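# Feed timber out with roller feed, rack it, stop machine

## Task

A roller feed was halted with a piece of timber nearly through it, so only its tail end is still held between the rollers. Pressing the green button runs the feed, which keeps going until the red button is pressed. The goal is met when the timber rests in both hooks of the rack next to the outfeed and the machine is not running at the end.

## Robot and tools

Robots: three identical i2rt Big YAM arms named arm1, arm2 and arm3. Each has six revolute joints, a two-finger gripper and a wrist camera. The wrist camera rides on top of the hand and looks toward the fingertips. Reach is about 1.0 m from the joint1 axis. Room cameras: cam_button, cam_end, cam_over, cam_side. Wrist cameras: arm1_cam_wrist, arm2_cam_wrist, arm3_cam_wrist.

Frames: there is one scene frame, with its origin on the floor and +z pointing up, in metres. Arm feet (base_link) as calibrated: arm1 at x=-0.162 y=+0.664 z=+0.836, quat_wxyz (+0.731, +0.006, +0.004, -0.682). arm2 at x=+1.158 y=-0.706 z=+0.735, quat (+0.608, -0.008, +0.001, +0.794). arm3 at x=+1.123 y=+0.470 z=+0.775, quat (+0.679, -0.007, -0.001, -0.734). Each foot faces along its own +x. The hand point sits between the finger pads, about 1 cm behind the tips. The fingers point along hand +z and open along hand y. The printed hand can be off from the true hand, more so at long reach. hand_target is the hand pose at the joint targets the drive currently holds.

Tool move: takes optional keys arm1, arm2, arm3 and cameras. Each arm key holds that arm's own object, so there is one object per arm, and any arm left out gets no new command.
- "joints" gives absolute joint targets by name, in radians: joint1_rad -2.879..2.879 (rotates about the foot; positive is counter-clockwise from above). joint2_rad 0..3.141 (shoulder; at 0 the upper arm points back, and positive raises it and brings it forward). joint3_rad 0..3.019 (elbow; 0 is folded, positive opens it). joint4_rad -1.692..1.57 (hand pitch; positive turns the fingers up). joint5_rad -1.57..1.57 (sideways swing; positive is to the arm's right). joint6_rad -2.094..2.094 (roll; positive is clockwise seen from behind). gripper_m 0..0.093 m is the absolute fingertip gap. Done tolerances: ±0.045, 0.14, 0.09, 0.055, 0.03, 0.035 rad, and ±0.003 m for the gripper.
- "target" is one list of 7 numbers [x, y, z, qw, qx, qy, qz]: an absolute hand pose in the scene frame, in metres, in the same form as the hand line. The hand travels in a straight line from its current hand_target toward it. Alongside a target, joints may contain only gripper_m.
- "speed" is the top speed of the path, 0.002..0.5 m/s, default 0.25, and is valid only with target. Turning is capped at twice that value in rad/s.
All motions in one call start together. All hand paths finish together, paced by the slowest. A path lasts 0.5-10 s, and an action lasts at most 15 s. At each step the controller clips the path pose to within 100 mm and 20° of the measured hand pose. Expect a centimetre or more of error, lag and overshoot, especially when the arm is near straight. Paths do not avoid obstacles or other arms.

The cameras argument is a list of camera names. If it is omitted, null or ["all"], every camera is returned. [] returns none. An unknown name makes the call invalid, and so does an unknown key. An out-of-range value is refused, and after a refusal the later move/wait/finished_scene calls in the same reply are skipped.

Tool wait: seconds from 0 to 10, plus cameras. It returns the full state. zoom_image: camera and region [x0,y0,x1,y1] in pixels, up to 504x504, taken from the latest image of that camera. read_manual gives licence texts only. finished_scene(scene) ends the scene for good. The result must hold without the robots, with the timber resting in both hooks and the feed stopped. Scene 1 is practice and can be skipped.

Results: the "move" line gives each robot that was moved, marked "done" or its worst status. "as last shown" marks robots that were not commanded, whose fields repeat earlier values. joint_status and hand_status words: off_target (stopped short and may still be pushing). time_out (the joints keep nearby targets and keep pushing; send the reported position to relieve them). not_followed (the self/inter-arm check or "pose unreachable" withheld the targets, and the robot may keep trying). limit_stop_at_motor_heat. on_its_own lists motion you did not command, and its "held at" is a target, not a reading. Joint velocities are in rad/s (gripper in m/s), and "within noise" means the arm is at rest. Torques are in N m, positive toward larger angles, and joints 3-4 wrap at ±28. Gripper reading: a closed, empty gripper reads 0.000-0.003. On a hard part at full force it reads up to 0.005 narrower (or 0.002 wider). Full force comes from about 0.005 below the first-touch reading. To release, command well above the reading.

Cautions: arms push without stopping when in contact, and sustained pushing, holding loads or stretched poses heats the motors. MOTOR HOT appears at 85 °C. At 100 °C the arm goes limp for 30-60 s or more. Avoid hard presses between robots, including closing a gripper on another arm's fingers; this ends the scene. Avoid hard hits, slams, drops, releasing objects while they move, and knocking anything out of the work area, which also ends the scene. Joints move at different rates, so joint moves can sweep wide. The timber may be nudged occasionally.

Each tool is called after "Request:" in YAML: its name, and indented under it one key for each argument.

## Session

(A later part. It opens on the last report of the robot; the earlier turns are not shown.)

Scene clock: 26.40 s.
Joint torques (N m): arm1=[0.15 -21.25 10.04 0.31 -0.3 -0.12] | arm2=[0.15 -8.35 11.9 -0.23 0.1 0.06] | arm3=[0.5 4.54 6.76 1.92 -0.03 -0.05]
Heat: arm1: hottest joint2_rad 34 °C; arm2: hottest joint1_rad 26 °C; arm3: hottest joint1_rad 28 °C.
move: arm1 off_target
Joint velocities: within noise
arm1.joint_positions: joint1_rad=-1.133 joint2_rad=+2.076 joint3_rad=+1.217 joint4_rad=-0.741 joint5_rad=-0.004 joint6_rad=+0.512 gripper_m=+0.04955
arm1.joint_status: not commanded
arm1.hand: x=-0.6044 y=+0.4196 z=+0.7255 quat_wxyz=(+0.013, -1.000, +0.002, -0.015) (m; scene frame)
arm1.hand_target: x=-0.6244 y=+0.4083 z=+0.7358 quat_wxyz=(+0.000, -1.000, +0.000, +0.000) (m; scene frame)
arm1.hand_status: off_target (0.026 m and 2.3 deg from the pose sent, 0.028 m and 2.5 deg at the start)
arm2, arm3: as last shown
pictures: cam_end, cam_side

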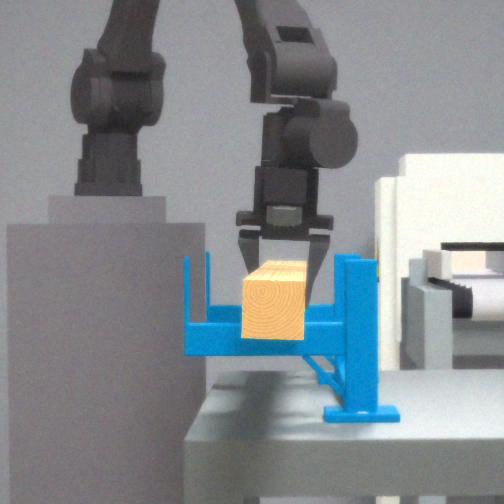

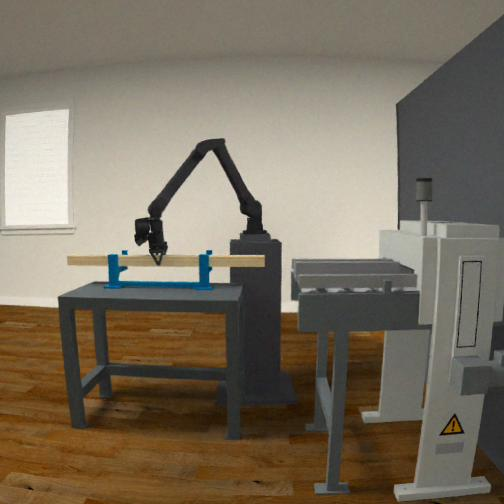

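Level and resting. Release, retract.

Request:
move:
  arm1: {"joints":{"gripper_m":0.07}}
  cameras: []

Request:
move:
  arm1: {"target":[-0.606,0.42,0.92,0,1,0,0.0],"speed":0.15,"joints":{"gripper_m":0.09}}
  cameras: ["cam_over","cam_side","cam_end","cam_button"]

Scene clock: 27.03 s.
Joint torques (N m): arm1=[0.91 -21.13 8.76 0.23 -0.1 -0.06] | arm2=[0.15 -8.29 11.96 -0.24 0.1 0.06] | arm3=[0.5 4.54 6.78 1.92 -0.03 -0.05]
Heat: arm1: hottest joint2_rad 34 °C; arm2: hottest joint1_rad 26 °C; arm3: hottest joint1_rad 28 °C.
move: arm1 done
Joint velocities: within noise
arm1.joint_positions: joint1_rad=-1.133 joint2_rad=+2.077 joint3_rad=+1.231 joint4_rad=-0.741 joint5_rad=-0.011 joint6_rad=+0.512 gripper_m=+0.06991
arm1.joint_status: all done
arm1.hand: x=-0.6101 y=+0.4152 z=+0.7286 quat_wxyz=(+0.007, -1.000, +0.002, -0.011) (m; scene frame)
arm1.hand_target: x=-0.6244 y=+0.4083 z=+0.7358 quat_wxyz=(+0.000, -1.000, +0.000, +0.000) (m; scene frame)
arm1.hand_status: not commanded
arm2, arm3: as last shown
pictures: none
No camera images: "cameras" was empty.

Scene clock: 28.90 s.
Joint torques (N m): arm1=[0.38 -17.85 11.85 0.06 -0.06 -0.2] | arm2=[-0.09 -8.35 11.9 -0.17 0.11 0.05] | arm3=[0.5 4.54 6.76 1.92 -0.03 -0.05]
Heat: arm1: hottest joint2_rad 34 °C; arm2: hottest joint1_rad 26 °C; arm3: hottest joint1_rad 28 °C.
move: arm1 off_target
Joint velocities: within noise
arm1.joint_positions: joint1_rad=-1.134 joint2_rad=+1.737 joint3_rad=+1.285 joint4_rad=-1.124 joint5_rad=-0.011 joint6_rad=+0.509 gripper_m=+0.08988
arm1.joint_status: all done
arm1.hand: x=-0.5932 y=+0.4226 z=+0.9118 quat_wxyz=(+0.004, -1.000, +0.001, -0.006) (m; scene frame)
arm1.hand_target: x=-0.6057 y=+0.4202 z=+0.9202 quat_wxyz=(+0.000, -1.000, +0.000, +0.000) (m; scene frame)
arm1.hand_status: off_target (0.015 m and 0.9 deg from the pose sent, 0.192 m and 1.5 deg at the start)
arm2: as last shown
arm3.joint_positions: joint1_rad=-0.839 joint2_rad=+0.572 joint3_rad=+1.457 joint4_rad=-1.426 joint5_rad=-0.274 joint6_rad=+0.619 gripper_m=+0.09396
arm3.joint_status: not commanded
arm3.hand: x=+1.0077 y=+0.3249 z=+1.3418 quat_wxyz=(-0.390, -0.858, -0.083, +0.325) (m; scene frame)
arm3.hand_target: x=+1.0097 y=+0.3264 z=+1.3520 quat_wxyz=(-0.395, -0.851, -0.084, +0.334) (m; scene frame)
arm3.hand_status: not commanded
pictures: cam_button, cam_end, cam_over, cam_side

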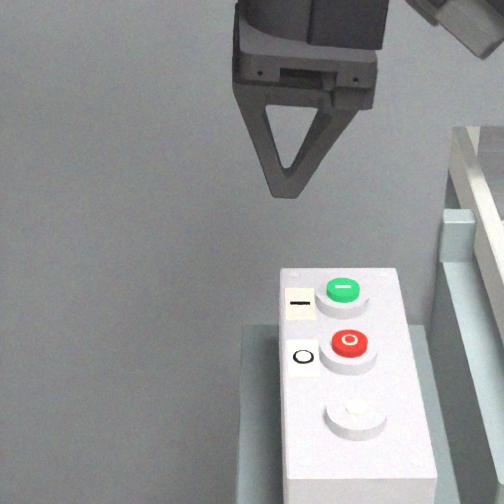

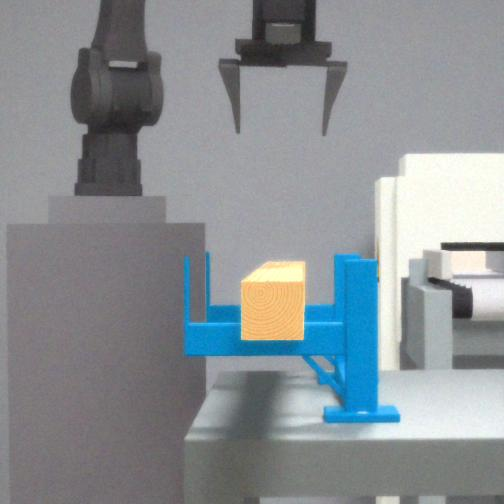

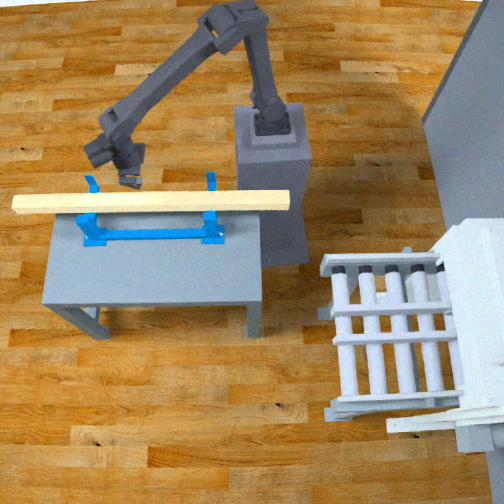

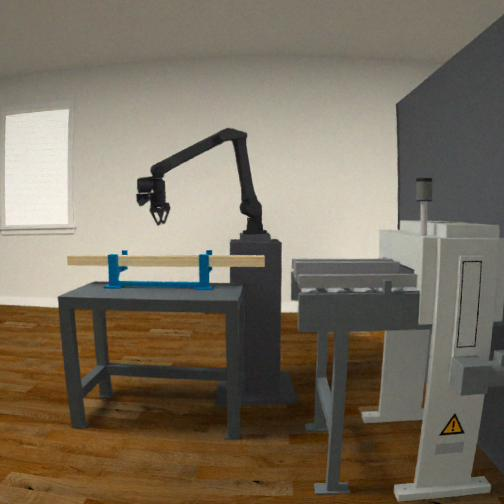

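Request:
finished_scene:
  scene: 2

The scene is finished: the task was done.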